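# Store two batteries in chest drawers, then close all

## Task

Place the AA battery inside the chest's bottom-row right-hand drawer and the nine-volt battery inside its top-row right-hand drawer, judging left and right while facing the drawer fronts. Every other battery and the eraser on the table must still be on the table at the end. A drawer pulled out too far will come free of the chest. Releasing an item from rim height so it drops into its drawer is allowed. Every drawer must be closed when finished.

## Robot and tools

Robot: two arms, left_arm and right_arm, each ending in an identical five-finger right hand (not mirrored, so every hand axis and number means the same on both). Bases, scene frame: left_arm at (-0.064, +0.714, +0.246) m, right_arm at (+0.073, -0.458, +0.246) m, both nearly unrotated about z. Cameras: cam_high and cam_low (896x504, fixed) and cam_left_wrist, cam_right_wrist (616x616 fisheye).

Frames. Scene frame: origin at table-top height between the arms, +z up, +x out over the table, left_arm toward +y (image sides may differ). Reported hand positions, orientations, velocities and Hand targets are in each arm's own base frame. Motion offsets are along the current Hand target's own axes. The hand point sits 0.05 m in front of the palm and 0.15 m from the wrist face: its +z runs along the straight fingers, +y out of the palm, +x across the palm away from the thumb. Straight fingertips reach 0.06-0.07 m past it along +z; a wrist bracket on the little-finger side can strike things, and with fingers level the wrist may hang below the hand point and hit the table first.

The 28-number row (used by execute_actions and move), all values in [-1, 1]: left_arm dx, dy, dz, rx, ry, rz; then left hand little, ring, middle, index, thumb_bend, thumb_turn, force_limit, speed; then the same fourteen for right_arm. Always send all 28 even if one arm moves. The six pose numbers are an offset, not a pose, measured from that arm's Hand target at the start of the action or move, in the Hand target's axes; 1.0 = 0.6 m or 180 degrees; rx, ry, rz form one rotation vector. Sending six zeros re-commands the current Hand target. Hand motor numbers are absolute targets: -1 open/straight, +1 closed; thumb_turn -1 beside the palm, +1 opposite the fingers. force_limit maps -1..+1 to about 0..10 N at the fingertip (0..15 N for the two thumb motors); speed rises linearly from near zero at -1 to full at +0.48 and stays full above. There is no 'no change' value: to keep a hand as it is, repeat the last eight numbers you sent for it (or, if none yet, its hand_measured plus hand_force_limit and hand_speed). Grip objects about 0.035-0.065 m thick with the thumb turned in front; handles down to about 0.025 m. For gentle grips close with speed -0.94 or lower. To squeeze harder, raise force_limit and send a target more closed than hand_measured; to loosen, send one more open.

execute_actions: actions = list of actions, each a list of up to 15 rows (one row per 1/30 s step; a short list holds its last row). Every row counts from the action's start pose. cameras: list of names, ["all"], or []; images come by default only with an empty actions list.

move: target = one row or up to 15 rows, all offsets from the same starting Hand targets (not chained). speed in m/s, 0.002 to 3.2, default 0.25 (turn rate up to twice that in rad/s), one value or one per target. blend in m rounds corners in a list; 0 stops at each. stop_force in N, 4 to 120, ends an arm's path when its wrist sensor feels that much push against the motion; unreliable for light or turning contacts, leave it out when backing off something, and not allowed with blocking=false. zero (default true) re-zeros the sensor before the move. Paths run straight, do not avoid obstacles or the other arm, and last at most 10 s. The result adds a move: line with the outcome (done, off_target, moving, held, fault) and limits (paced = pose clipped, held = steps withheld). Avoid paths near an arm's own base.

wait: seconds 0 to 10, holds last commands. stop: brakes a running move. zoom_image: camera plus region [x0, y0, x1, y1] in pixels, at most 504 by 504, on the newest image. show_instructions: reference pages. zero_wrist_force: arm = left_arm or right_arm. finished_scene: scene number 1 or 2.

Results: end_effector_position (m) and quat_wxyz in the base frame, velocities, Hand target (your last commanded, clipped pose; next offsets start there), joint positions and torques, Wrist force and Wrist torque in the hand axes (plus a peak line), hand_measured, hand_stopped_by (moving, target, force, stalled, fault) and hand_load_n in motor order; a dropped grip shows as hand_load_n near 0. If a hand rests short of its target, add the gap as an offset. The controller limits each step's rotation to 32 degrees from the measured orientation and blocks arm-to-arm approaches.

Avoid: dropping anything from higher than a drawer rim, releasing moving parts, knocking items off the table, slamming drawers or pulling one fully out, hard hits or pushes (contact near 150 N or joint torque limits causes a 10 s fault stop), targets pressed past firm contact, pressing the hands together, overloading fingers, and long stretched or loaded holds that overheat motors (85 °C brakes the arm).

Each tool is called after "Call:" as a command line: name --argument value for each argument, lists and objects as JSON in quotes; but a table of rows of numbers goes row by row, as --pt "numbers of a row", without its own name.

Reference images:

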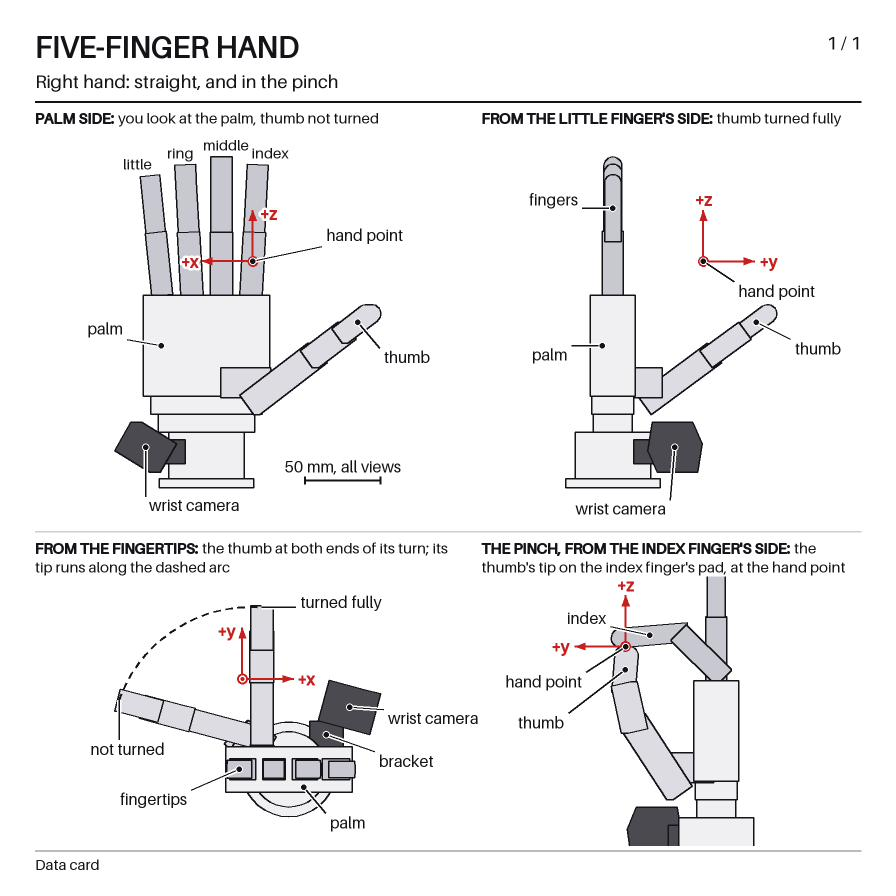

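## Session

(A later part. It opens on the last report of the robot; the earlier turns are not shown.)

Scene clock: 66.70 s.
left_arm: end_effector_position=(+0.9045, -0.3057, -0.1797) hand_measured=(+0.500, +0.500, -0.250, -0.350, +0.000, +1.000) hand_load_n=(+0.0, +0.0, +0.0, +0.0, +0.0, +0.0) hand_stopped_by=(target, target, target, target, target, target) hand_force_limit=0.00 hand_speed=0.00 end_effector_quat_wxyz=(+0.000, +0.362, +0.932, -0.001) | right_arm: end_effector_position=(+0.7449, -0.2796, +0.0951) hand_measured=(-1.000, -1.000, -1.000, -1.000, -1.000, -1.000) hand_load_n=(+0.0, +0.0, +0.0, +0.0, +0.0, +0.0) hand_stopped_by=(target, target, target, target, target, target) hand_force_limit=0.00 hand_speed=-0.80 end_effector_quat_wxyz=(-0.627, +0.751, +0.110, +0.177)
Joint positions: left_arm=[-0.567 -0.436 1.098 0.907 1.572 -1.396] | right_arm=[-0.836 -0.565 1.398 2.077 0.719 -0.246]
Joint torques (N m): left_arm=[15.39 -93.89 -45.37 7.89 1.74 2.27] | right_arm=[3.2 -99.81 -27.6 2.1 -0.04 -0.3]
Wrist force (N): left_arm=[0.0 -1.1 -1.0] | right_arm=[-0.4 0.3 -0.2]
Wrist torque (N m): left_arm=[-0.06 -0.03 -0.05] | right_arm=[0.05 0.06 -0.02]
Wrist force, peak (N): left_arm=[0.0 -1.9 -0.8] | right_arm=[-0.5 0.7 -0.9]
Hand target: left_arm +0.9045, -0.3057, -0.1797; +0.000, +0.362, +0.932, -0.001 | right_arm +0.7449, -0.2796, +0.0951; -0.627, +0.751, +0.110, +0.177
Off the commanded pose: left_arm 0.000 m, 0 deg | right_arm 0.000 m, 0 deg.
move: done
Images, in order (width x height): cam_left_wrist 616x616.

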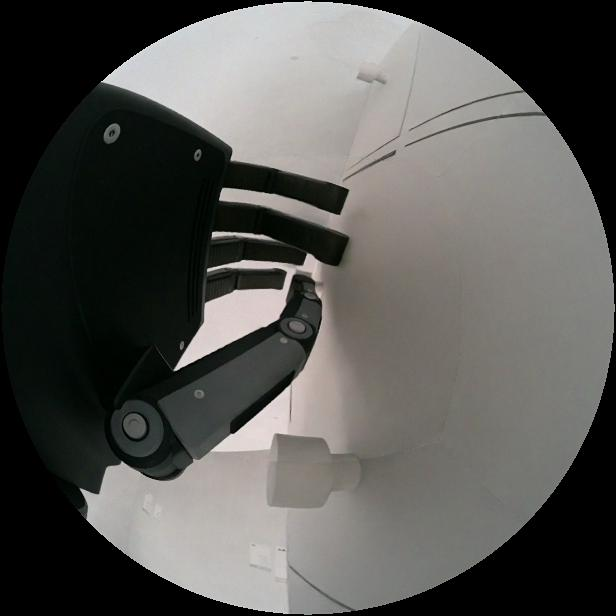

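Call:
move --target '[0,0.0,0.0,0,0,0,0.5,0.5,0.4,0.4,0.3,1.0,0.1,-0.6, 0,0,0,0,0,0,-1,-1,-1,-1,-1,-1,0.0,-0.8]' --cameras '["cam_left_wrist"]'

Call:
zoom_image --camera "cam_left_wrist" --region '[260, 220, 420, 380]'

Scene clock: 68.50 s.
left_arm: end_effector_position=(+0.9045, -0.3056, -0.1798) hand_measured=(+0.500, +0.500, +0.002, -0.044, +0.300, +1.000) hand_load_n=(+0.0, +0.0, +0.0, +11.0, +0.0, +0.0) hand_stopped_by=(target, target, force, force, target, target) hand_force_limit=0.10 hand_speed=-0.60 end_effector_quat_wxyz=(+0.000, +0.362, +0.932, -0.001) | right_arm: end_effector_position=(+0.7449, -0.2796, +0.0951) hand_measured=(-1.000, -1.000, -1.000, -1.000, -1.000, -1.000) hand_load_n=(+0.0, +0.0, +0.0, +0.0, +0.0, +0.0) hand_stopped_by=(target, target, target, target, target, target) hand_force_limit=0.00 hand_speed=-0.80 end_effector_quat_wxyz=(-0.627, +0.751, +0.110, +0.177)
Joint positions: left_arm=[-0.567 -0.436 1.098 0.907 1.572 -1.396] | right_arm=[-0.836 -0.565 1.398 2.077 0.719 -0.246]
Joint torques (N m): left_arm=[13.73 -117.06 -39.59 4.57 -1.31 1.12] | right_arm=[3.38 -101.16 -28.06 1.87 -0.46 -0.57]
Wrist force (N): left_arm=[-1.4 -3.5 11.2] | right_arm=[-0.1 0.3 -0.5]
Wrist torque (N m): left_arm=[-0.09 -0.11 -0.08] | right_arm=[0.07 0.02 -0.01]
Wrist force, peak (N): left_arm=[-1.4 -3.8 11.3] | right_arm=[-0.2 0.5 -0.8]
Hand target: left_arm +0.9045, -0.3057, -0.1797; +0.000, +0.362, +0.932, -0.001 | right_arm +0.7449, -0.2796, +0.0951; -0.627, +0.751, +0.110, +0.177
Off the commanded pose: left_arm 0.000 m, 0 deg | right_arm 0.000 m, 0 deg.
move: done
Images, in order (width x height): cam_left_wrist 616x616.

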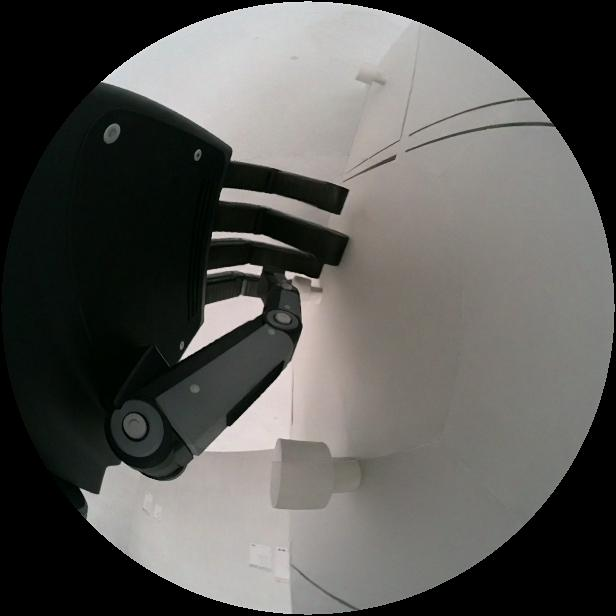

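Scaled by 3.150 from the camera's 616x616 image, which has a finer 880x880 frame.

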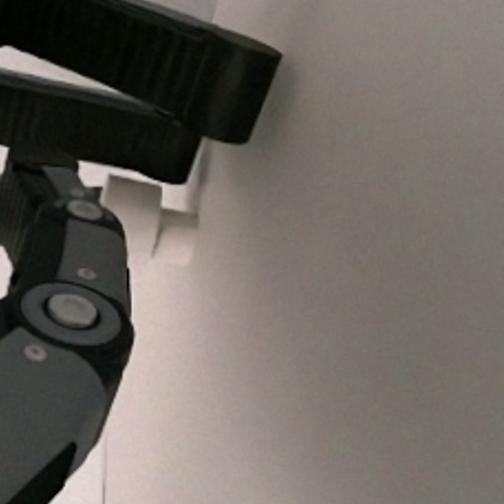

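Call:
move --target '[0,0.0,0.0,0,0,0,0.5,0.5,-0.2,-0.2,0.03,1.0,0.1,0.0, 0,0,0,0,0,0,-1,-1,-1,-1,-1,-1,0.0,-0.8]' --cameras '[]'

Call:
move --target '[0,0.0,0.0,0,0,0,0.5,0.5,0.4,0.4,0.03,1.0,0.2,-0.6, 0,0,0,0,0,0,-1,-1,-1,-1,-1,-1,0.0,-0.8]' --cameras '["cam_left_wrist"]'

Call:
zoom_image --camera "cam_left_wrist" --region '[260, 220, 420, 380]'

Scene clock: 70.60 s.
left_arm: end_effector_position=(+0.9046, -0.3057, -0.1796) hand_measured=(+0.500, +0.500, -0.200, -0.200, +0.030, +1.000) hand_load_n=(+0.0, +0.5, +0.0, +0.0, +0.0, +0.0) hand_stopped_by=(target, target, target, target, target, target) hand_force_limit=0.10 hand_speed=0.00 end_effector_quat_wxyz=(+0.000, +0.362, +0.932, -0.001) | right_arm: end_effector_position=(+0.7449, -0.2796, +0.0951) hand_measured=(-1.000, -1.000, -1.000, -1.000, -1.000, -1.000) hand_load_n=(+0.0, +0.0, +0.0, +0.0, +0.0, +0.0) hand_stopped_by=(target, target, target, target, target, target) hand_force_limit=0.00 hand_speed=-0.80 end_effector_quat_wxyz=(-0.627, +0.751, +0.110, +0.177)
Joint positions: left_arm=[-0.567 -0.436 1.098 0.907 1.572 -1.396] | right_arm=[-0.836 -0.565 1.398 2.077 0.719 -0.246]
Joint torques (N m): left_arm=[-0.59 -99.14 -24.88 1.76 1.37 -0.34] | right_arm=[3.82 -102.48 -26.98 1.72 -0.53 -0.39]
Wrist force (N): left_arm=[-0.1 -1.2 -0.8] | right_arm=[-0.3 0.4 -0.3]
Wrist torque (N m): left_arm=[-0.09 -0.02 -0.06] | right_arm=[0.07 0.06 -0.02]
Wrist force, peak (N): left_arm=[-1.4 -3.6 11.6] | right_arm=[-0.5 0.5 -0.9]
Hand target: left_arm +0.9045, -0.3057, -0.1797; +0.000, +0.362, +0.932, -0.001 | right_arm +0.7449, -0.2796, +0.0951; -0.627, +0.751, +0.110, +0.177
Off the commanded pose: left_arm 0.000 m, 0 deg | right_arm 0.000 m, 0 deg.
move: done
No camera images: "cameras" was empty.

Scene clock: 71.10 s.
left_arm: end_effector_position=(+0.9045, -0.3056, -0.1798) hand_measured=(+0.500, +0.500, +0.052, -0.042, +0.030, +1.000) hand_load_n=(+0.0, +0.0, +2.5, +9.0, +0.0, +0.0) hand_stopped_by=(target, target, force, force, target, target) hand_force_limit=0.20 hand_speed=-0.60 end_effector_quat_wxyz=(+0.000, +0.362, +0.932, -0.001) | right_arm: end_effector_position=(+0.7449, -0.2796, +0.0951) hand_measured=(-1.000, -1.000, -1.000, -1.000, -1.000, -1.000) hand_load_n=(+0.0, +0.0, +0.0, +0.0, +0.0, +0.0) hand_stopped_by=(target, target, target, target, target, target) hand_force_limit=0.00 hand_speed=-0.80 end_effector_quat_wxyz=(-0.627, +0.751, +0.110, +0.177)
Joint positions: left_arm=[-0.567 -0.436 1.099 0.907 1.572 -1.396] | right_arm=[-0.836 -0.565 1.398 2.077 0.719 -0.246]
Joint torques (N m): left_arm=[-4.12 -107.58 -31.82 2.25 -0.35 -1.27] | right_arm=[2.25 -101.05 -27.57 2.11 -0.68 -0.6]
Wrist force (N): left_arm=[0.0 -2.2 10.6] | right_arm=[0.3 0.4 -0.3]
Wrist torque (N m): left_arm=[-0.14 -0.14 -0.09] | right_arm=[0.07 -0.04 0.02]
Wrist force, peak (N): left_arm=[-0.4 -2.1 14.7] | right_arm=[0.2 0.0 -1.0]
Hand target: left_arm +0.9045, -0.3057, -0.1797; +0.000, +0.362, +0.932, -0.001 | right_arm +0.7449, -0.2796, +0.0951; -0.627, +0.751, +0.110, +0.177
Off the commanded pose: left_arm 0.000 m, 0 deg | right_arm 0.000 m, 0 deg.
move: done
Images, in order (width x height): cam_left_wrist 616x616.

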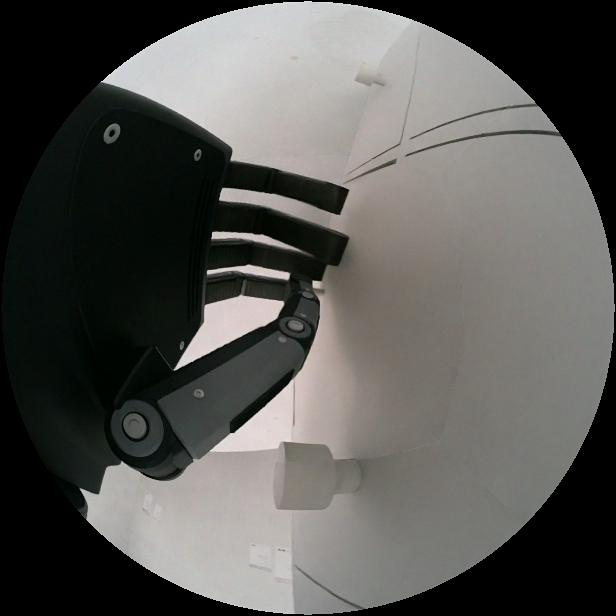

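Scaled by 3.150 from the camera's 616x616 image, which has a finer 880x880 frame.

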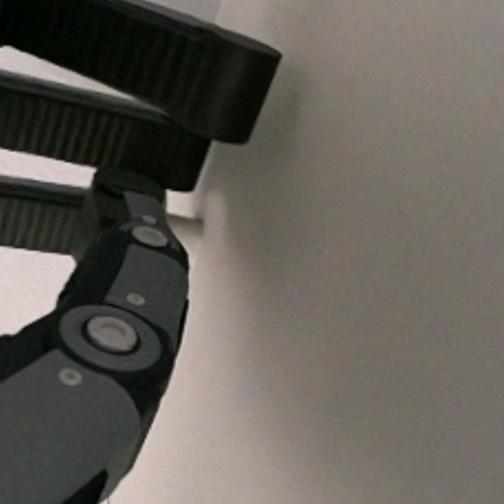

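Call:
move --target '[0,0.0,0.008,0,0,0,0.5,0.5,-0.15,-0.15,0.03,1.0,0.1,0.0, 0,0,0,0,0,0,-1,-1,-1,-1,-1,-1,0.0,-0.8]' --cameras '[]'

Call:
move --target '[0,0.0,0.0,0,0,0,0.5,0.5,0.4,0.4,0.03,1.0,0.3,-0.6, 0,0,0,0,0,0,-1,-1,-1,-1,-1,-1,0.0,-0.8]' --cameras '[]'

Scene clock: 72.53 s.
left_arm: end_effector_position=(+0.9046, -0.3057, -0.1843) hand_measured=(+0.500, +0.500, -0.150, -0.150, +0.030, +1.000) hand_load_n=(+0.0, +0.0, +0.0, +0.0, -1.5, -1.5) hand_stopped_by=(target, target, target, target, target, target) hand_force_limit=0.10 hand_speed=0.00 end_effector_quat_wxyz=(+0.000, +0.362, +0.932, -0.001) | right_arm: end_effector_position=(+0.7449, -0.2796, +0.0951) hand_measured=(-1.000, -1.000, -1.000, -1.000, -1.000, -1.000) hand_load_n=(+0.0, +0.0, +0.0, +0.0, +0.0, +0.0) hand_stopped_by=(target, target, target, target, target, target) hand_force_limit=0.00 hand_speed=-0.80 end_effector_quat_wxyz=(-0.627, +0.751, +0.110, +0.177)
Joint positions: left_arm=[-0.567 -0.43 1.097 0.903 1.572 -1.396] | right_arm=[-0.836 -0.565 1.398 2.077 0.719 -0.246]
Joint torques (N m): left_arm=[-9.72 -70.61 -36.83 -2.3 1.94 -1.79] | right_arm=[2.2 -101.71 -27.93 1.79 -0.25 -0.37]
Wrist force (N): left_arm=[2.5 -7.2 -24.5] | right_arm=[0.0 -0.2 -0.5]
Wrist torque (N m): left_arm=[-0.09 0.08 -0.09] | right_arm=[0.00 0.02 -0.01]
Wrist force, peak (N): left_arm=[2.5 -7.2 -24.5] | right_arm=[-0.3 0.2 -1.1]
Hand target: left_arm +0.9045, -0.3057, -0.1845; +0.000, +0.362, +0.932, -0.001 | right_arm +0.7449, -0.2796, +0.0951; -0.627, +0.751, +0.110, +0.177
Off the commanded pose: left_arm 0.000 m, 0 deg | right_arm 0.000 m, 0 deg.
move: done
No camera images: "cameras" was empty.

Scene clock: 73.03 s.
left_arm: end_effector_position=(+0.9045, -0.3057, -0.1846) hand_measured=(+0.500, +0.500, +0.102, -0.012, +0.030, +1.000) hand_load_n=(+0.0, +0.0, +5.0, +10.0, +3.5, +0.5) hand_stopped_by=(target, target, force, force, target, target) hand_force_limit=0.30 hand_speed=-0.60 end_effector_quat_wxyz=(+0.000, +0.362, +0.932, -0.001) | right_arm: end_effector_position=(+0.7449, -0.2796, +0.0951) hand_measured=(-1.000, -1.000, -1.000, -1.000, -1.000, -1.000) hand_load_n=(+0.0, +0.0, +0.0, +0.0, +0.0, +0.0) hand_stopped_by=(target, target, target, target, target, target) hand_force_limit=0.00 hand_speed=-0.80 end_effector_quat_wxyz=(-0.627, +0.751, +0.110, +0.177)
Joint positions: left_arm=[-0.567 -0.43 1.097 0.903 1.572 -1.396] | right_arm=[-0.836 -0.565 1.398 2.077 0.719 -0.246]
Joint torques (N m): left_arm=[-8.56 -84.62 -30.5 -0.38 0.59 -2.37] | right_arm=[3.98 -101.99 -27.44 1.91 -0.52 -0.51]
Wrist force (N): left_arm=[3.6 -5.1 -15.0] | right_arm=[0.2 0.4 -0.4]
Wrist torque (N m): left_arm=[-0.10 0.08 -0.14] | right_arm=[0.08 -0.02 0.01]
Wrist force, peak (N): left_arm=[2.4 -7.5 -26.0] | right_arm=[-0.2 0.6 -0.6]
Hand target: left_arm +0.9045, -0.3057, -0.1845; +0.000, +0.362, +0.932, -0.001 | right_arm +0.7449, -0.2796, +0.0951; -0.627, +0.751, +0.110, +0.177
Off the commanded pose: left_arm 0.000 m, 0 deg | right_arm 0.000 m, 0 deg.
move: done
No camera images: "cameras" was empty.

Call:
move --target '[0,0.0,-0.003,0,0,0,0.5,0.5,0.4,0.4,0.03,1.0,0.3,-0.6, 0,0,0,0,0,0,-1,-1,-1,-1,-1,-1,0.0,-0.8]' --cameras '[]'

Call:
move --target '[0,-0.05,0.0,0,0,0,0.5,0.5,0.4,0.4,0.03,1.0,0.3,-0.6, 0,0,0,0,0,0,-1,-1,-1,-1,-1,-1,0.0,-0.8]' --cameras '["cam_left_wrist","cam_high"]' --speed 0.06

Scene clock: 74.43 s.
left_arm: end_effector_position=(+0.9045, -0.3057, -0.1828) hand_measured=(+0.500, +0.500, +0.102, -0.012, +0.030, +1.000) hand_load_n=(+0.0, +0.0, +6.0, +13.0, +4.0, +1.5) hand_stopped_by=(target, target, force, force, target, target) hand_force_limit=0.30 hand_speed=-0.60 end_effector_quat_wxyz=(+0.000, +0.362, +0.932, -0.001) | right_arm: end_effector_position=(+0.7449, -0.2796, +0.0951) hand_measured=(-1.000, -1.000, -1.000, -1.000, -1.000, -1.000) hand_load_n=(+0.0, +0.0, +0.0, +0.0, +0.0, +0.0) hand_stopped_by=(target, target, target, target, target, target) hand_force_limit=0.00 hand_speed=-0.80 end_effector_quat_wxyz=(-0.627, +0.751, +0.110, +0.177)
Joint positions: left_arm=[-0.567 -0.432 1.098 0.905 1.572 -1.396] | right_arm=[-0.836 -0.565 1.398 2.077 0.719 -0.246]
Joint torques (N m): left_arm=[2.87 -113.31 -22.71 7.92 -0.62 -2.3] | right_arm=[3.82 -103.57 -27.97 1.94 -0.33 -0.25]
Wrist force (N): left_arm=[0.5 -1.1 0.3] | right_arm=[0.1 0.1 -0.4]
Wrist torque (N m): left_arm=[-0.11 -0.14 -0.09] | right_arm=[0.05 -0.01 0.00]
Wrist force, peak (N): left_arm=[4.1 -5.1 -15.5] | right_arm=[0.3 0.5 -0.9]
Hand target: left_arm +0.9045, -0.3057, -0.1827; +0.000, +0.362, +0.932, -0.001 | right_arm +0.7449, -0.2796, +0.0951; -0.627, +0.751, +0.110, +0.177
Off the commanded pose: left_arm 0.000 m, 0 deg | right_arm 0.000 m, 0 deg.
move: done
No camera images: "cameras" was empty.

Scene clock: 75.27 s.
left_arm: end_effector_position=(+0.8843, -0.3277, -0.1827) hand_measured=(+0.500, +0.500, +0.102, -0.012, +0.030, +1.000) hand_load_n=(+0.0, +0.0, +6.0, +13.5, +3.5, +1.5) hand_stopped_by=(target, target, force, force, target, target) hand_force_limit=0.30 hand_speed=-0.60 end_effector_quat_wxyz=(+0.000, +0.362, +0.932, -0.001) | right_arm: end_effector_position=(+0.7449, -0.2796, +0.0951) hand_measured=(-1.000, -1.000, -1.000, -1.000, -1.000, -1.000) hand_load_n=(+0.0, +0.0, +0.0, +0.0, +0.0, -0.5) hand_stopped_by=(target, target, target, target, target, target) hand_force_limit=0.00 hand_speed=-0.80 end_effector_quat_wxyz=(-0.627, +0.751, +0.110, +0.177)
Joint positions: left_arm=[-0.6 -0.447 1.131 0.886 1.572 -1.43] | right_arm=[-0.836 -0.565 1.398 2.077 0.719 -0.246]
Joint torques (N m): left_arm=[-14.34 -113.65 -21.85 0.5 2.08 -3.2] | right_arm=[2.35 -102.59 -28.57 1.95 -0.61 -0.02]
Wrist force (N): left_arm=[0.7 -0.8 0.1] | right_arm=[-0.5 -0.2 -0.1]
Wrist torque (N m): left_arm=[-0.05 -0.20 0.11] | right_arm=[-0.02 0.08 -0.04]
Wrist force, peak (N): left_arm=[0.5 -1.9 0.5] | right_arm=[-0.8 -0.2 -0.4]
Hand target: left_arm +0.8842, -0.3278, -0.1827; +0.000, +0.362, +0.932, -0.001 | right_arm +0.7449, -0.2796, +0.0951; -0.627, +0.751, +0.110, +0.177
Off the commanded pose: left_arm 0.000 m, 0 deg | right_arm 0.000 m, 0 deg.
move: done
Images, in order (width x height): cam_high 896x504, cam_left_wrist 616x616.

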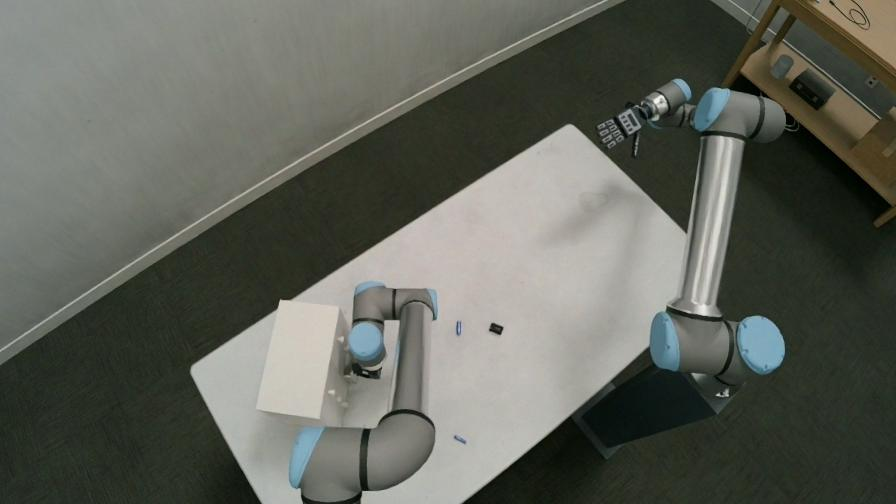

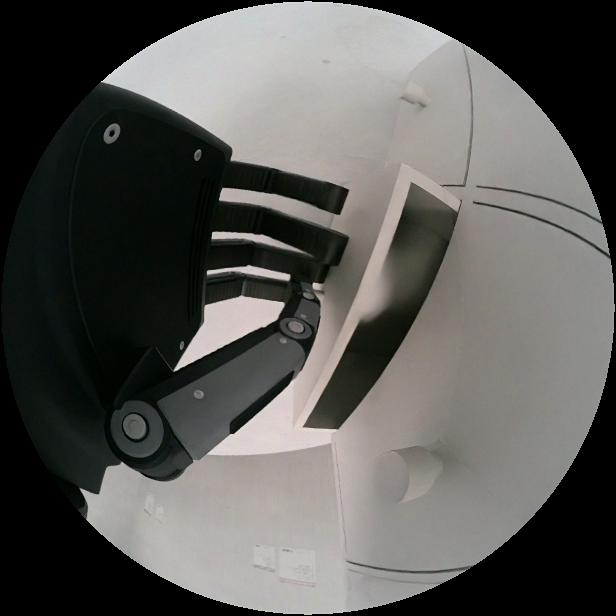

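Call:
move --target '[0,-0.125,0.0,0,0,0,0.5,0.5,0.4,0.4,0.03,1.0,0.3,-0.6, 0,0,0,0,0,0,-1,-1,-1,-1,-1,-1,0.0,-0.8]' --cameras '["cam_left_wrist","cam_high"]' --speed 0.1

Call:
zoom_image --camera "cam_high" --region '[430, 300, 520, 450]'

Scene clock: 78.00 s.
left_arm: end_effector_position=(+0.8337, -0.3830, -0.1826) hand_measured=(+0.500, +0.500, +0.102, -0.012, +0.030, +1.000) hand_load_n=(+0.5, +0.0, +5.0, +14.0, +3.5, +1.5) hand_stopped_by=(target, target, force, force, target, target) hand_force_limit=0.30 hand_speed=-0.60 end_effector_quat_wxyz=(+0.000, +0.362, +0.932, -0.001) | right_arm: end_effector_position=(+0.7449, -0.2796, +0.0951) hand_measured=(-1.000, -1.000, -1.000, -1.000, -1.000, -1.000) hand_load_n=(+0.0, +0.0, +0.0, +0.0, +0.0, +0.0) hand_stopped_by=(target, target, target, target, target, target) hand_force_limit=0.00 hand_speed=-0.80 end_effector_quat_wxyz=(-0.627, +0.751, +0.110, +0.177)
Joint positions: left_arm=[-0.687 -0.478 1.2 0.848 1.572 -1.516] | right_arm=[-0.836 -0.565 1.398 2.077 0.719 -0.246]
Joint torques (N m): left_arm=[-17.9 -109.7 -21.42 0.78 -0.67 -2.52] | right_arm=[3.54 -104.34 -27.26 2.04 -0.41 -0.23]
Wrist force (N): left_arm=[-0.1 -0.6 0.3] | right_arm=[-0.2 -0.1 -0.8]
Wrist torque (N m): left_arm=[-0.02 -0.06 0.13] | right_arm=[0.04 0.04 -0.02]
Wrist force, peak (N): left_arm=[0.4 -1.9 0.7] | right_arm=[-0.3 0.4 -1.1]
Hand target: left_arm +0.8336, -0.3831, -0.1826; +0.000, +0.362, +0.932, -0.001 | right_arm +0.7449, -0.2796, +0.0951; -0.627, +0.751, +0.110, +0.177
Off the commanded pose: left_arm 0.000 m, 0 deg | right_arm 0.000 m, 0 deg.
move: done
Images, in order (width x height): cam_high 896x504, cam_left_wrist 616x616.

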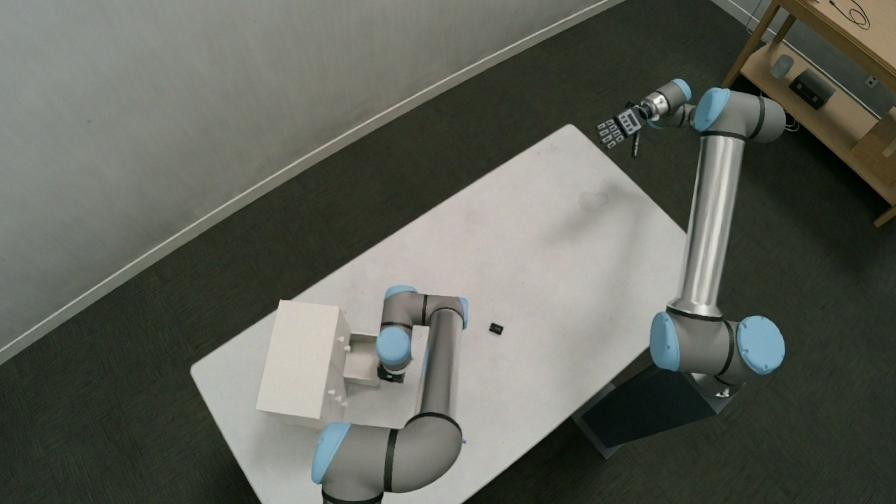

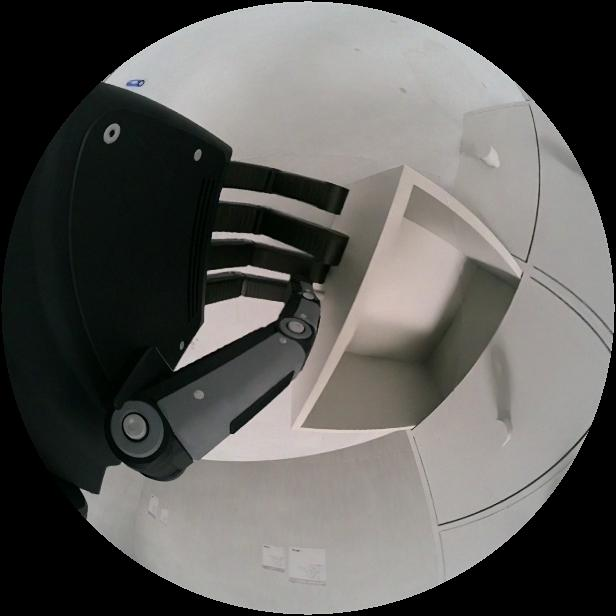

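Scaled by 3.360 from the camera's 896x504 image, which has a finer 1280x720 frame.

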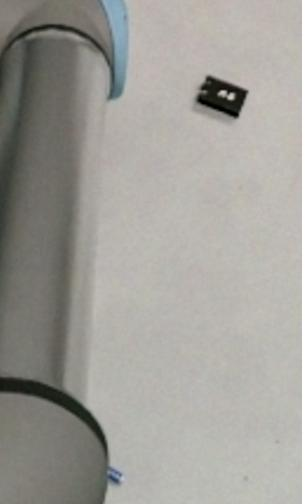

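Call:
move --target '[0,0,0.0,0,0,0,0.5,0.5,-0.25,-0.3,-0.05,1.0,0.3,0.2, 0,0,0,0,0,0,-1,-1,-1,-1,-1,-1,0.0,-0.8]' --cameras '[]'

Call:
move --pt "0 -0.09 -0.01 0 0 0 0.5 0.5 -0.25 -0.3 -0.05 1.0 0.3 0.2 0 0 0 0 0 0 -1 -1 -1 -1 -1 -1 0.0 -0.8" --pt "-0.0997 -0.2425 -0.09 0.25 0 0 0.8 0.8 -0.2 -0.2 -0.4 1.0 0.3 0.2 0 0 0 0 0 0 -1 -1 -1 -1 -1 -1 0.0 -0.8" --cameras '["cam_left_wrist","cam_high"]'

Scene clock: 85.90 s.
left_arm: end_effector_position=(+0.8336, -0.3831, -0.1826) hand_measured=(+0.500, +0.500, -0.250, -0.300, -0.050, +1.000) hand_load_n=(+0.0, +0.0, +0.0, +0.0, +0.0, -0.5) hand_stopped_by=(target, target, target, target, target, target) hand_force_limit=0.30 hand_speed=0.20 end_effector_quat_wxyz=(+0.000, +0.362, +0.932, -0.001) | right_arm: end_effector_position=(+0.7449, -0.2796, +0.0951) hand_measured=(-1.000, -1.000, -1.000, -1.000, -1.000, -1.000) hand_load_n=(+0.0, +0.0, +0.0, +0.0, +0.0, -0.5) hand_stopped_by=(target, target, target, target, target, target) hand_force_limit=0.00 hand_speed=-0.80 end_effector_quat_wxyz=(-0.627, +0.751, +0.110, +0.177)
Joint positions: left_arm=[-0.687 -0.478 1.2 0.848 1.572 -1.516] | right_arm=[-0.836 -0.565 1.398 2.077 0.719 -0.246]
Joint torques (N m): left_arm=[-11.88 -105.94 -20.77 1.16 -0.46 -3.03] | right_arm=[2.87 -102.57 -28.31 1.66 -0.45 -0.04]
Wrist force (N): left_arm=[0.4 -0.8 -0.9] | right_arm=[-0.4 0.2 -0.3]
Wrist torque (N m): left_arm=[-0.01 -0.08 0.16] | right_arm=[0.05 0.06 -0.03]
Wrist force, peak (N): left_arm=[0.0 -1.3 -1.0] | right_arm=[-0.7 0.0 -0.7]
Hand target: left_arm +0.8336, -0.3831, -0.1826; +0.000, +0.362, +0.932, -0.001 | right_arm +0.7449, -0.2796, +0.0951; -0.627, +0.751, +0.110, +0.177
Off the commanded pose: left_arm 0.000 m, 0 deg | right_arm 0.000 m, 0 deg.
move: done
No camera images: "cameras" was empty.

Scene clock: 89.27 s.
left_arm: end_effector_position=(+0.7794, -0.5307, -0.1285) hand_measured=(+0.800, +0.800, -0.200, -0.200, -0.400, +1.000) hand_load_n=(+0.0, +0.0, +0.0, +0.0, +0.0, +0.0) hand_stopped_by=(target, target, target, target, target, target) hand_force_limit=0.30 hand_speed=0.20 end_effector_quat_wxyz=(-0.138, +0.335, +0.861, -0.357) | right_arm: end_effector_position=(+0.7449, -0.2796, +0.0951) hand_measured=(-1.000, -1.000, -1.000, -1.000, -1.000, -1.000) hand_load_n=(+0.0, -0.5, +0.0, +0.0, +0.0, +0.0) hand_stopped_by=(target, target, target, target, target, target) hand_force_limit=0.00 hand_speed=-0.80 end_effector_quat_wxyz=(-0.627, +0.751, +0.110, +0.177)
Joint positions: left_arm=[-0.624 -0.372 0.955 1.104 2.35 -1.406] | right_arm=[-0.836 -0.565 1.398 2.077 0.719 -0.246]
Joint torques (N m): left_arm=[17.93 -97.71 -46.48 8.07 2.65 1.79] | right_arm=[1.18 -100.36 -29.01 1.9 -0.4 -0.38]
Wrist force (N): left_arm=[1.0 -1.6 -0.1] | right_arm=[-0.6 0.3 -0.5]
Wrist torque (N m): left_arm=[-0.26 -0.17 -0.08] | right_arm=[0.07 0.10 -0.03]
Wrist force, peak (N): left_arm=[0.9 -2.1 -0.4] | right_arm=[-0.5 0.0 -0.9]
Hand target: left_arm +0.7794, -0.5307, -0.1285; -0.138, +0.335, +0.861, -0.357 | right_arm +0.7449, -0.2796, +0.0951; -0.627, +0.751, +0.110, +0.177
Off the commanded pose: left_arm 0.000 m, 0 deg | right_arm 0.000 m, 0 deg.
move: done
Images, in order (width x height): cam_high 896x504, cam_left_wrist 616x616.

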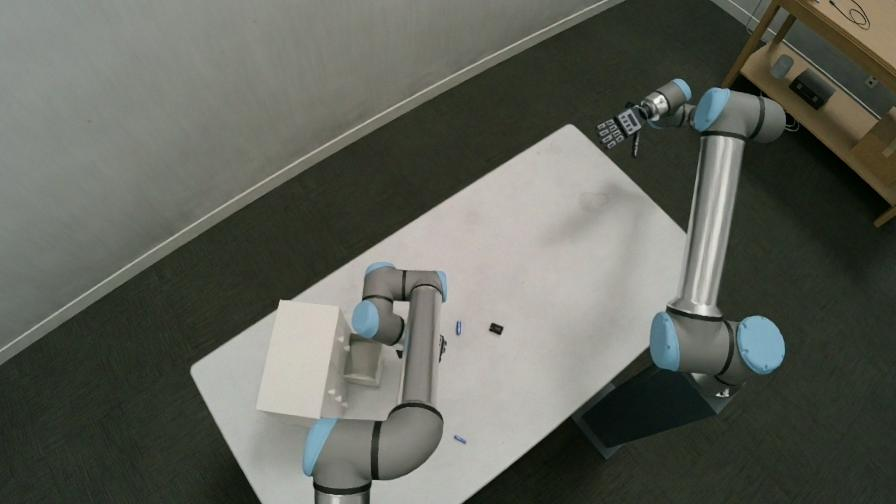

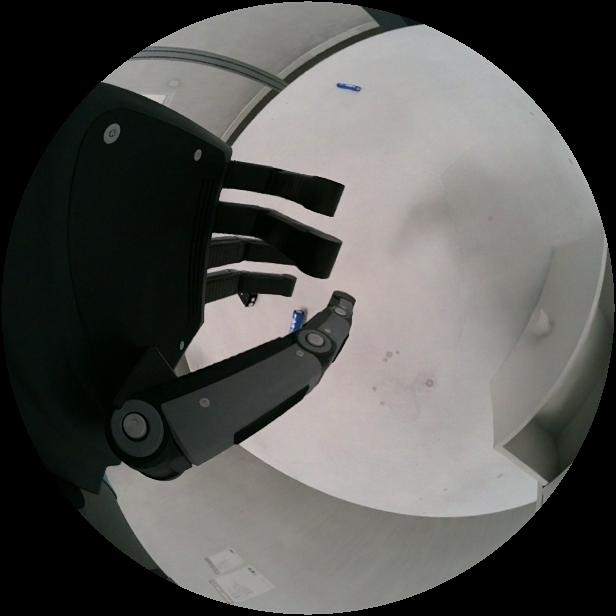

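Call:
zoom_image --camera "cam_high" --region '[436, 306, 526, 350]'

Call:
zoom_image --camera "cam_high" --region '[436, 416, 526, 460]'

Call:
zoom_image --camera "cam_left_wrist" --region '[230, 260, 350, 380]'

Call:
zoom_image --camera "cam_left_wrist" --region '[320, 60, 380, 120]'

Scaled by 5.600 from the camera's 896x504 image, which has a finer 1280x720 frame.

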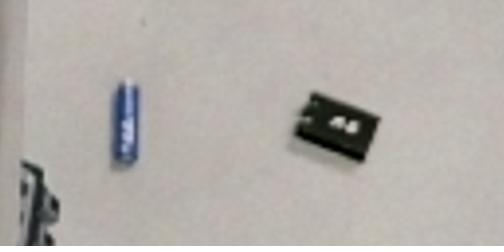

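Scaled by 5.600 from the camera's 896x504 image, which has a finer 1280x720 frame.

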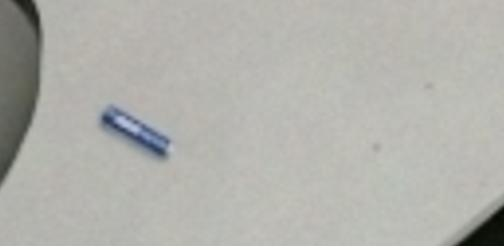

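Scaled by 4.200 from the camera's 616x616 image, which has a finer 880x880 frame.

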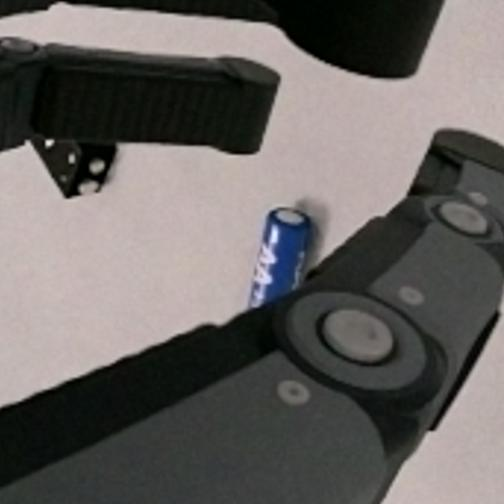

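Scaled by 8.400 from the camera's 616x616 image, which has a finer 880x880 frame.

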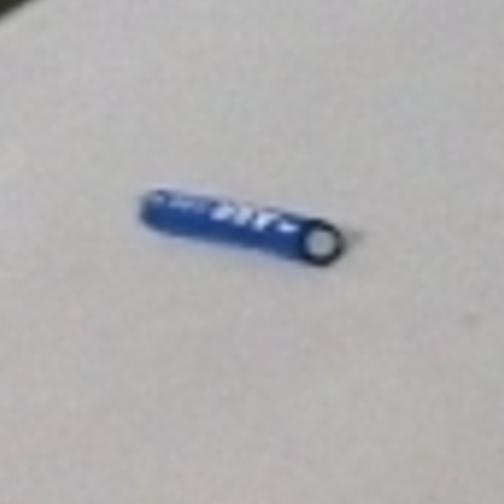

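Call:
move --target '[-0.1925,-0.0338,0.1775,0,-0.0059,-0.0059,0.8,0.8,-0.2,-0.2,-0.4,1.0,0.3,0.2, 0,0,0,0,0,0,-1,-1,-1,-1,-1,-1,0.0,-0.8]' --cameras '["cam_left_wrist","cam_high"]'

Call:
zoom_image --camera "cam_left_wrist" --region '[230, 200, 430, 400]'

Scene clock: 94.13 s.
left_arm: end_effector_position=(+0.8041, -0.6749, -0.1893) hand_measured=(+0.800, +0.800, -0.200, -0.200, -0.400, +1.000) hand_load_n=(+0.0, +0.0, +0.0, +0.0, +0.0, +0.0) hand_stopped_by=(target, target, target, target, target, target) hand_force_limit=0.30 hand_speed=0.20 end_effector_quat_wxyz=(-0.134, +0.323, +0.865, -0.359) | right_arm: end_effector_position=(+0.7449, -0.2796, +0.0951) hand_measured=(-1.000, -1.000, -1.000, -1.000, -1.000, -1.000) hand_load_n=(+0.0, +0.0, +0.0, +0.0, +0.0, +0.0) hand_stopped_by=(target, target, target, target, target, target) hand_force_limit=0.00 hand_speed=-0.80 end_effector_quat_wxyz=(-0.627, +0.751, +0.110, +0.177)
Joint positions: left_arm=[-0.725 -0.129 0.516 1.173 2.357 -1.585] | right_arm=[-0.836 -0.565 1.398 2.077 0.719 -0.246]
Joint torques (N m): left_arm=[-14.13 -105.18 -50.34 7.82 3.11 2.42] | right_arm=[2.57 -102.66 -28.8 1.84 -0.24 -0.33]
Wrist force (N): left_arm=[0.8 -1.7 0.0] | right_arm=[-0.5 0.4 -0.4]
Wrist torque (N m): left_arm=[-0.26 -0.15 0.03] | right_arm=[0.08 0.08 -0.03]
Wrist force, peak (N): left_arm=[2.0 -1.7 -1.2] | right_arm=[-0.4 0.8 -0.8]
Hand target: left_arm +0.8041, -0.6749, -0.1893; -0.134, +0.323, +0.865, -0.359 | right_arm +0.7449, -0.2796, +0.0951; -0.627, +0.751, +0.110, +0.177
Off the commanded pose: left_arm 0.000 m, 0 deg | right_arm 0.000 m, 0 deg.
move: done
Images, in order (width x height): cam_high 896x504, cam_left_wrist 616x616.

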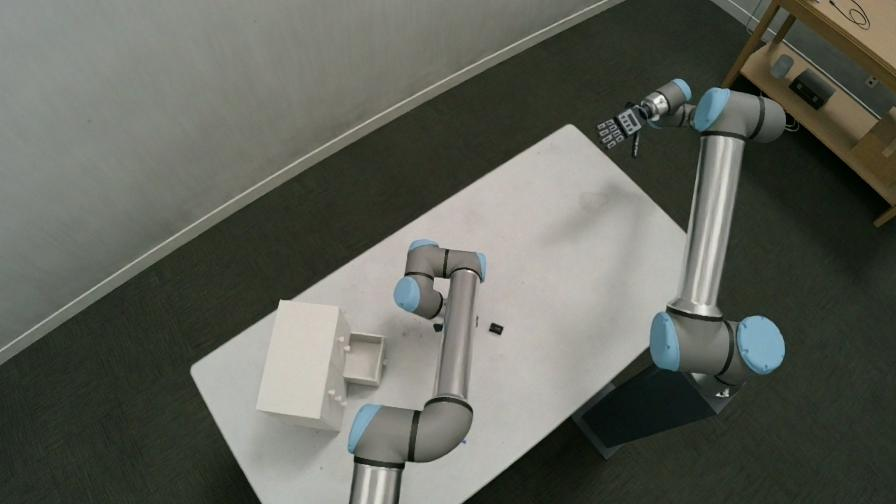

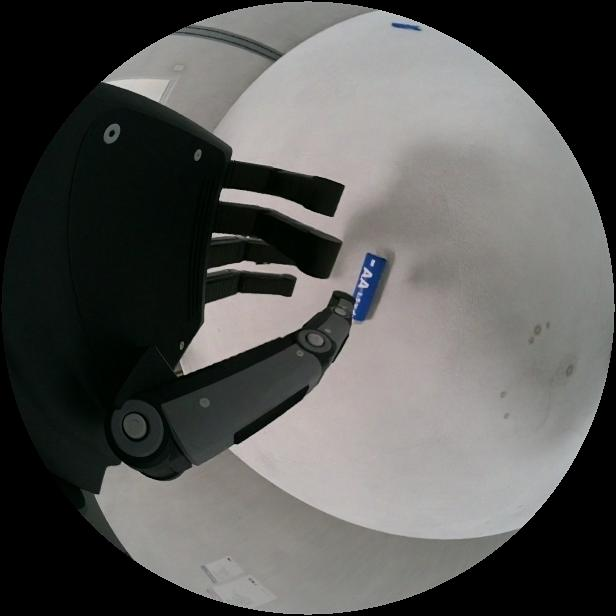

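Scaled by 2.520 from the camera's 616x616 image, which has a finer 880x880 frame.

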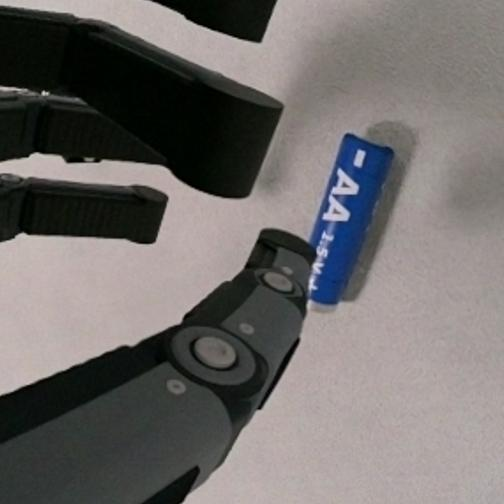

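Call:
move --target '[0.0083,0.0318,0.0388,0,-0.0342,-0.0342,0.8,0.8,0.25,0.25,-0.8,1.0,0.3,0.2, 0,0,0,0,0,0,-1,-1,-1,-1,-1,-1,0.0,-0.8]' --cameras '["cam_left_wrist"]' --speed 0.15

Call:
zoom_image --camera "cam_left_wrist" --region '[230, 200, 430, 400]'

Scene clock: 100.33 s.
left_arm: end_effector_position=(+0.7984, -0.6739, -0.2192) hand_measured=(+0.800, +0.800, +0.250, +0.250, -0.800, +1.000) hand_load_n=(+0.0, +0.0, +0.0, +0.0, +0.0, +0.0) hand_stopped_by=(target, target, target, target, target, target) hand_force_limit=0.30 hand_speed=0.20 end_effector_quat_wxyz=(-0.106, +0.257, +0.887, -0.368) | right_arm: end_effector_position=(+0.7449, -0.2796, +0.0951) hand_measured=(-1.000, -1.000, -1.000, -1.000, -1.000, -1.000) hand_load_n=(+0.0, +0.0, +0.0, +0.0, +0.0, +0.0) hand_stopped_by=(target, target, target, target, target, target) hand_force_limit=0.00 hand_speed=-0.80 end_effector_quat_wxyz=(-0.627, +0.751, +0.110, +0.177)
Joint positions: left_arm=[-0.735 -0.194 0.679 0.916 2.342 -1.811] | right_arm=[-0.836 -0.565 1.398 2.077 0.719 -0.246]
Joint torques (N m): left_arm=[-13.37 -121.91 -25.96 0.26 0.37 -3.82] | right_arm=[2.02 -102.63 -28.93 1.38 -0.79 -0.23]
Wrist force (N): left_arm=[0.5 -2.0 -0.2] | right_arm=[0.0 0.3 -0.1]
Wrist torque (N m): left_arm=[-0.33 -0.15 0.05] | right_arm=[0.06 0.00 0.00]
Wrist force, peak (N): left_arm=[1.0 -2.2 0.1] | right_arm=[-0.1 0.6 -1.0]
Hand target: left_arm +0.7984, -0.6739, -0.2192; -0.106, +0.257, +0.887, -0.368 | right_arm +0.7449, -0.2796, +0.0951; -0.627, +0.751, +0.110, +0.177
Off the commanded pose: left_arm 0.000 m, 0 deg | right_arm 0.000 m, 0 deg.
move: done
Images, in order (width x height): cam_left_wrist 616x616.

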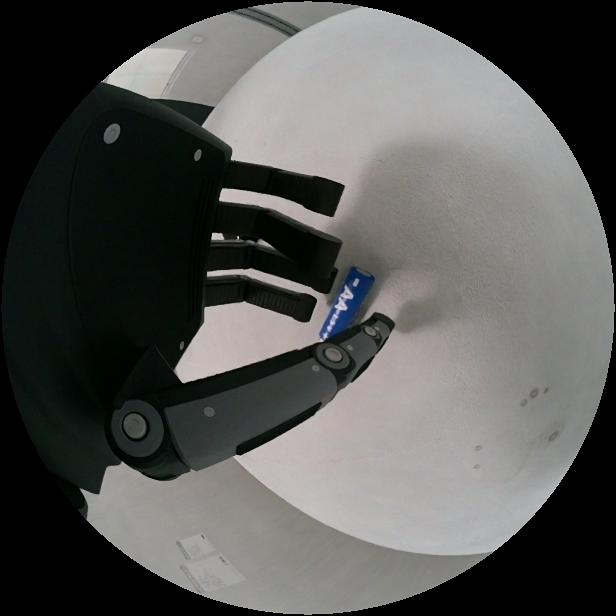

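Scaled by 2.520 from the camera's 616x616 image, which has a finer 880x880 frame.

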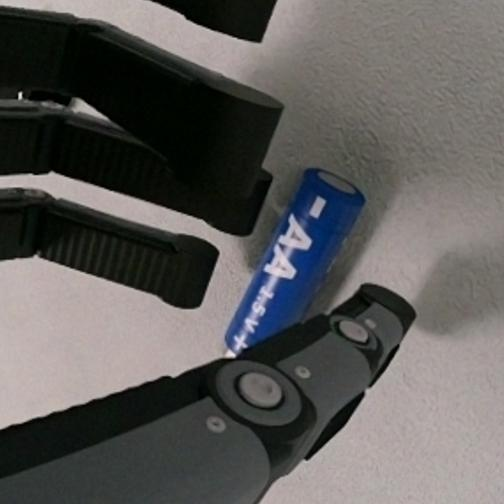

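Call:
move --target '[0,0.0145,0.0192,0,0.0098,0.0098,0.8,0.8,0.25,0.25,-0.8,1.0,0.3,0.2, 0,0,0,0,0,0,-1,-1,-1,-1,-1,-1,0.0,-0.8]' --cameras '["cam_left_wrist"]' --speed 0.03 --stop_force 6

Call:
zoom_image --camera "cam_left_wrist" --region '[230, 200, 430, 400]'

Scene clock: 103.97 s.
left_arm: end_effector_position=(+0.7975, -0.6752, -0.2295) hand_measured=(+0.800, +0.800, +0.250, +0.250, -0.800, +1.000) hand_load_n=(+0.0, +0.0, -1.5, +0.0, +0.0, +0.0) hand_stopped_by=(target, target, target, target, target, target) hand_force_limit=0.30 hand_speed=0.20 end_effector_quat_wxyz=(-0.112, +0.270, +0.883, -0.366) | right_arm: end_effector_position=(+0.7449, -0.2796, +0.0951) hand_measured=(-1.000, -1.000, -1.000, -1.000, -1.000, -1.000) hand_load_n=(+0.0, +0.0, +0.0, +0.0, +0.0, +0.0) hand_stopped_by=(target, target, target, target, target, target) hand_force_limit=0.00 hand_speed=-0.80 end_effector_quat_wxyz=(-0.627, +0.751, +0.110, +0.177)
Joint positions: left_arm=[-0.735 -0.165 0.644 0.952 2.347 -1.769] | right_arm=[-0.836 -0.565 1.398 2.077 0.719 -0.246]
Joint torques (N m): left_arm=[-14.7 -118.56 -24.71 0.01 -1 -2.66] | right_arm=[3.73 -102.64 -28.19 1.74 -0.39 0.02]
Wrist force (N): left_arm=[0.6 -6.6 -2.4] | right_arm=[-0.1 0.2 -0.5]
Wrist torque (N m): left_arm=[-0.38 -0.16 -0.03] | right_arm=[0.06 0.03 -0.01]
Wrist force, peak (N): left_arm=[2.2 -16.0 -6.6] | right_arm=[-0.6 0.2 -0.8]
Hand target: left_arm +0.7975, -0.6752, -0.2295; -0.112, +0.270, +0.883, -0.366 (not the last commanded pose) | right_arm +0.7449, -0.2796, +0.0951; -0.627, +0.751, +0.110, +0.177
Off the commanded pose: left_arm 0.004 m, 1 deg | right_arm 0.000 m, 0 deg.
move: contact (left_arm)
Images, in order (width x height): cam_left_wrist 616x616.

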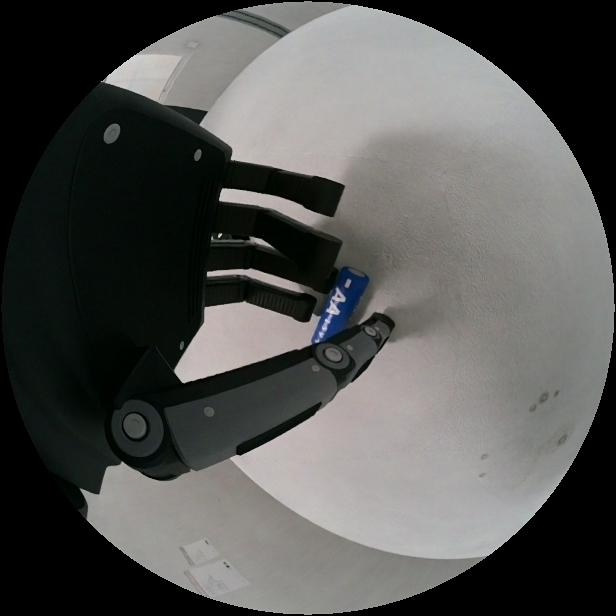

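Scaled by 2.520 from the camera's 616x616 image, which has a finer 880x880 frame.

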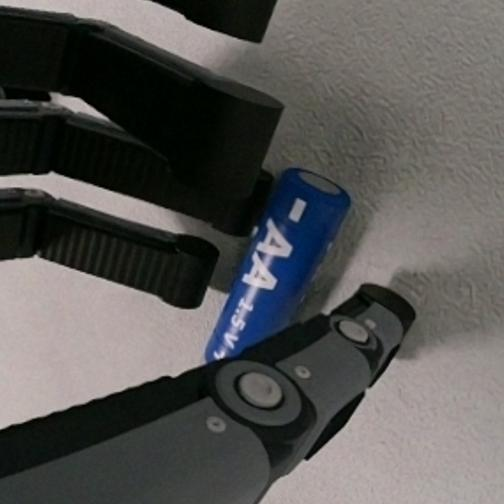

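Call:
move --pt "0 -0.007 0.002 0 0 0 0.8 0.8 0.25 0.25 -0.8 1.0 0.3 0.2 0 0 0 0 0 0 -1 -1 -1 -1 -1 -1 0.0 -0.8" --cameras '[]' --speed 0.05

Call:
move --target '[0,0.0104,0.0104,0,0,0,0.8,0.8,0.25,0.25,-0.8,1.0,0.3,0.2, 0,0,0,0,0,0,-1,-1,-1,-1,-1,-1,0.0,-0.8]' --cameras '["cam_left_wrist"]' --speed 0.03 --stop_force 6

Call:
zoom_image --camera "cam_left_wrist" --region '[230, 200, 430, 400]'

Scene clock: 106.20 s.
left_arm: end_effector_position=(+0.7954, -0.6784, -0.2274) hand_measured=(+0.800, +0.800, +0.250, +0.250, -0.800, +1.000) hand_load_n=(+0.5, +0.0, +0.5, +0.0, +0.0, +0.0) hand_stopped_by=(target, target, target, target, target, target) hand_force_limit=0.30 hand_speed=0.20 end_effector_quat_wxyz=(-0.112, +0.270, +0.883, -0.366) | right_arm: end_effector_position=(+0.7449, -0.2796, +0.0951) hand_measured=(-1.000, -1.000, -1.000, -1.000, -1.000, -1.000) hand_load_n=(+0.0, +0.0, +0.0, -0.5, +0.0, +0.0) hand_stopped_by=(target, target, target, target, target, target) hand_force_limit=0.00 hand_speed=-0.80 end_effector_quat_wxyz=(-0.627, +0.751, +0.110, +0.177)
Joint positions: left_arm=[-0.738 -0.169 0.646 0.949 2.347 -1.774] | right_arm=[-0.836 -0.565 1.398 2.077 0.719 -0.246]
Joint torques (N m): left_arm=[-14.01 -120.31 -27.51 0.02 -0.19 -2.58] | right_arm=[3.37 -101.74 -28.51 1.91 -0.28 -0.13]
Wrist force (N): left_arm=[0.9 -2.0 0.1] | right_arm=[-0.4 -0.1 -0.1]
Wrist torque (N m): left_arm=[-0.34 -0.21 0.06] | right_arm=[-0.01 0.06 -0.03]
Wrist force, peak (N): left_arm=[0.9 -6.7 -2.7] | right_arm=[-0.7 0.5 -0.6]
Hand target: left_arm +0.7954, -0.6784, -0.2274; -0.112, +0.270, +0.883, -0.366 | right_arm +0.7449, -0.2796, +0.0951; -0.627, +0.751, +0.110, +0.177
Off the commanded pose: left_arm 0.000 m, 0 deg | right_arm 0.000 m, 0 deg.
move: done
No camera images: "cameras" was empty.

Scene clock: 107.37 s.
left_arm: end_effector_position=(+0.7953, -0.6784, -0.2294) hand_measured=(+0.800, +0.800, +0.250, +0.250, -0.800, +1.000) hand_load_n=(+0.0, +0.5, -2.0, +0.0, +0.0, +0.0) hand_stopped_by=(target, target, target, target, target, target) hand_force_limit=0.30 hand_speed=0.20 end_effector_quat_wxyz=(-0.112, +0.270, +0.883, -0.366) | right_arm: end_effector_position=(+0.7449, -0.2796, +0.0951) hand_measured=(-1.000, -1.000, -1.000, -1.000, -1.000, -1.000) hand_load_n=(+0.0, +0.0, +0.0, +0.0, +0.0, +0.0) hand_stopped_by=(target, target, target, target, target, target) hand_force_limit=0.00 hand_speed=-0.80 end_effector_quat_wxyz=(-0.627, +0.751, +0.110, +0.177)
Joint positions: left_arm=[-0.738 -0.167 0.645 0.948 2.347 -1.774] | right_arm=[-0.836 -0.565 1.398 2.077 0.719 -0.246]
Joint torques (N m): left_arm=[5.23 -118.03 -24.17 7.29 0.3 -2.23] | right_arm=[2.03 -101.04 -28.84 1.87 -0.39 -0.13]
Wrist force (N): left_arm=[0.9 -5.4 -2.7] | right_arm=[-0.3 0.1 -0.3]
Wrist torque (N m): left_arm=[-0.39 -0.12 -0.02] | right_arm=[0.03 0.05 -0.03]
Wrist force, peak (N): left_arm=[2.5 -12.9 -6.2] | right_arm=[-0.3 0.5 -0.7]
Hand target: left_arm +0.7953, -0.6783, -0.2294; -0.112, +0.270, +0.883, -0.366 (not the last commanded pose) | right_arm +0.7449, -0.2796, +0.0951; -0.627, +0.751, +0.110, +0.177
Off the commanded pose: left_arm 0.007 m, 0 deg | right_arm 0.000 m, 0 deg.
move: contact (left_arm)
Images, in order (width x height): cam_left_wrist 616x616.

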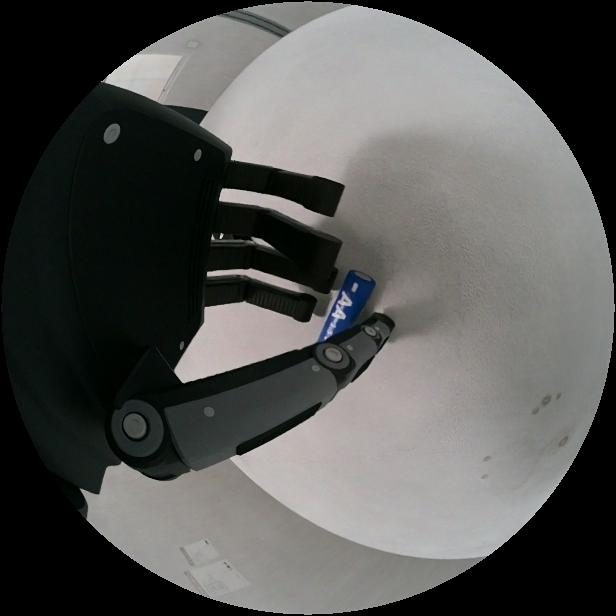

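Scaled by 2.520 from the camera's 616x616 image, which has a finer 880x880 frame.

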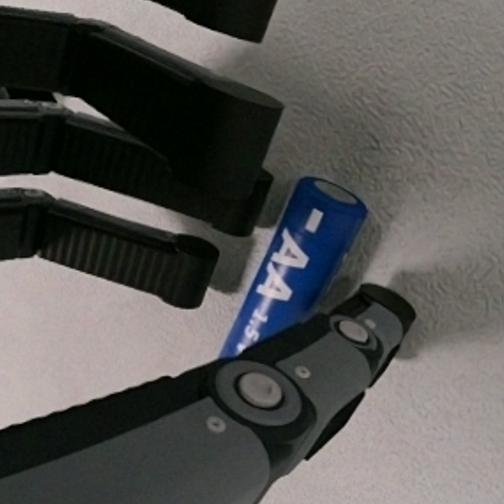

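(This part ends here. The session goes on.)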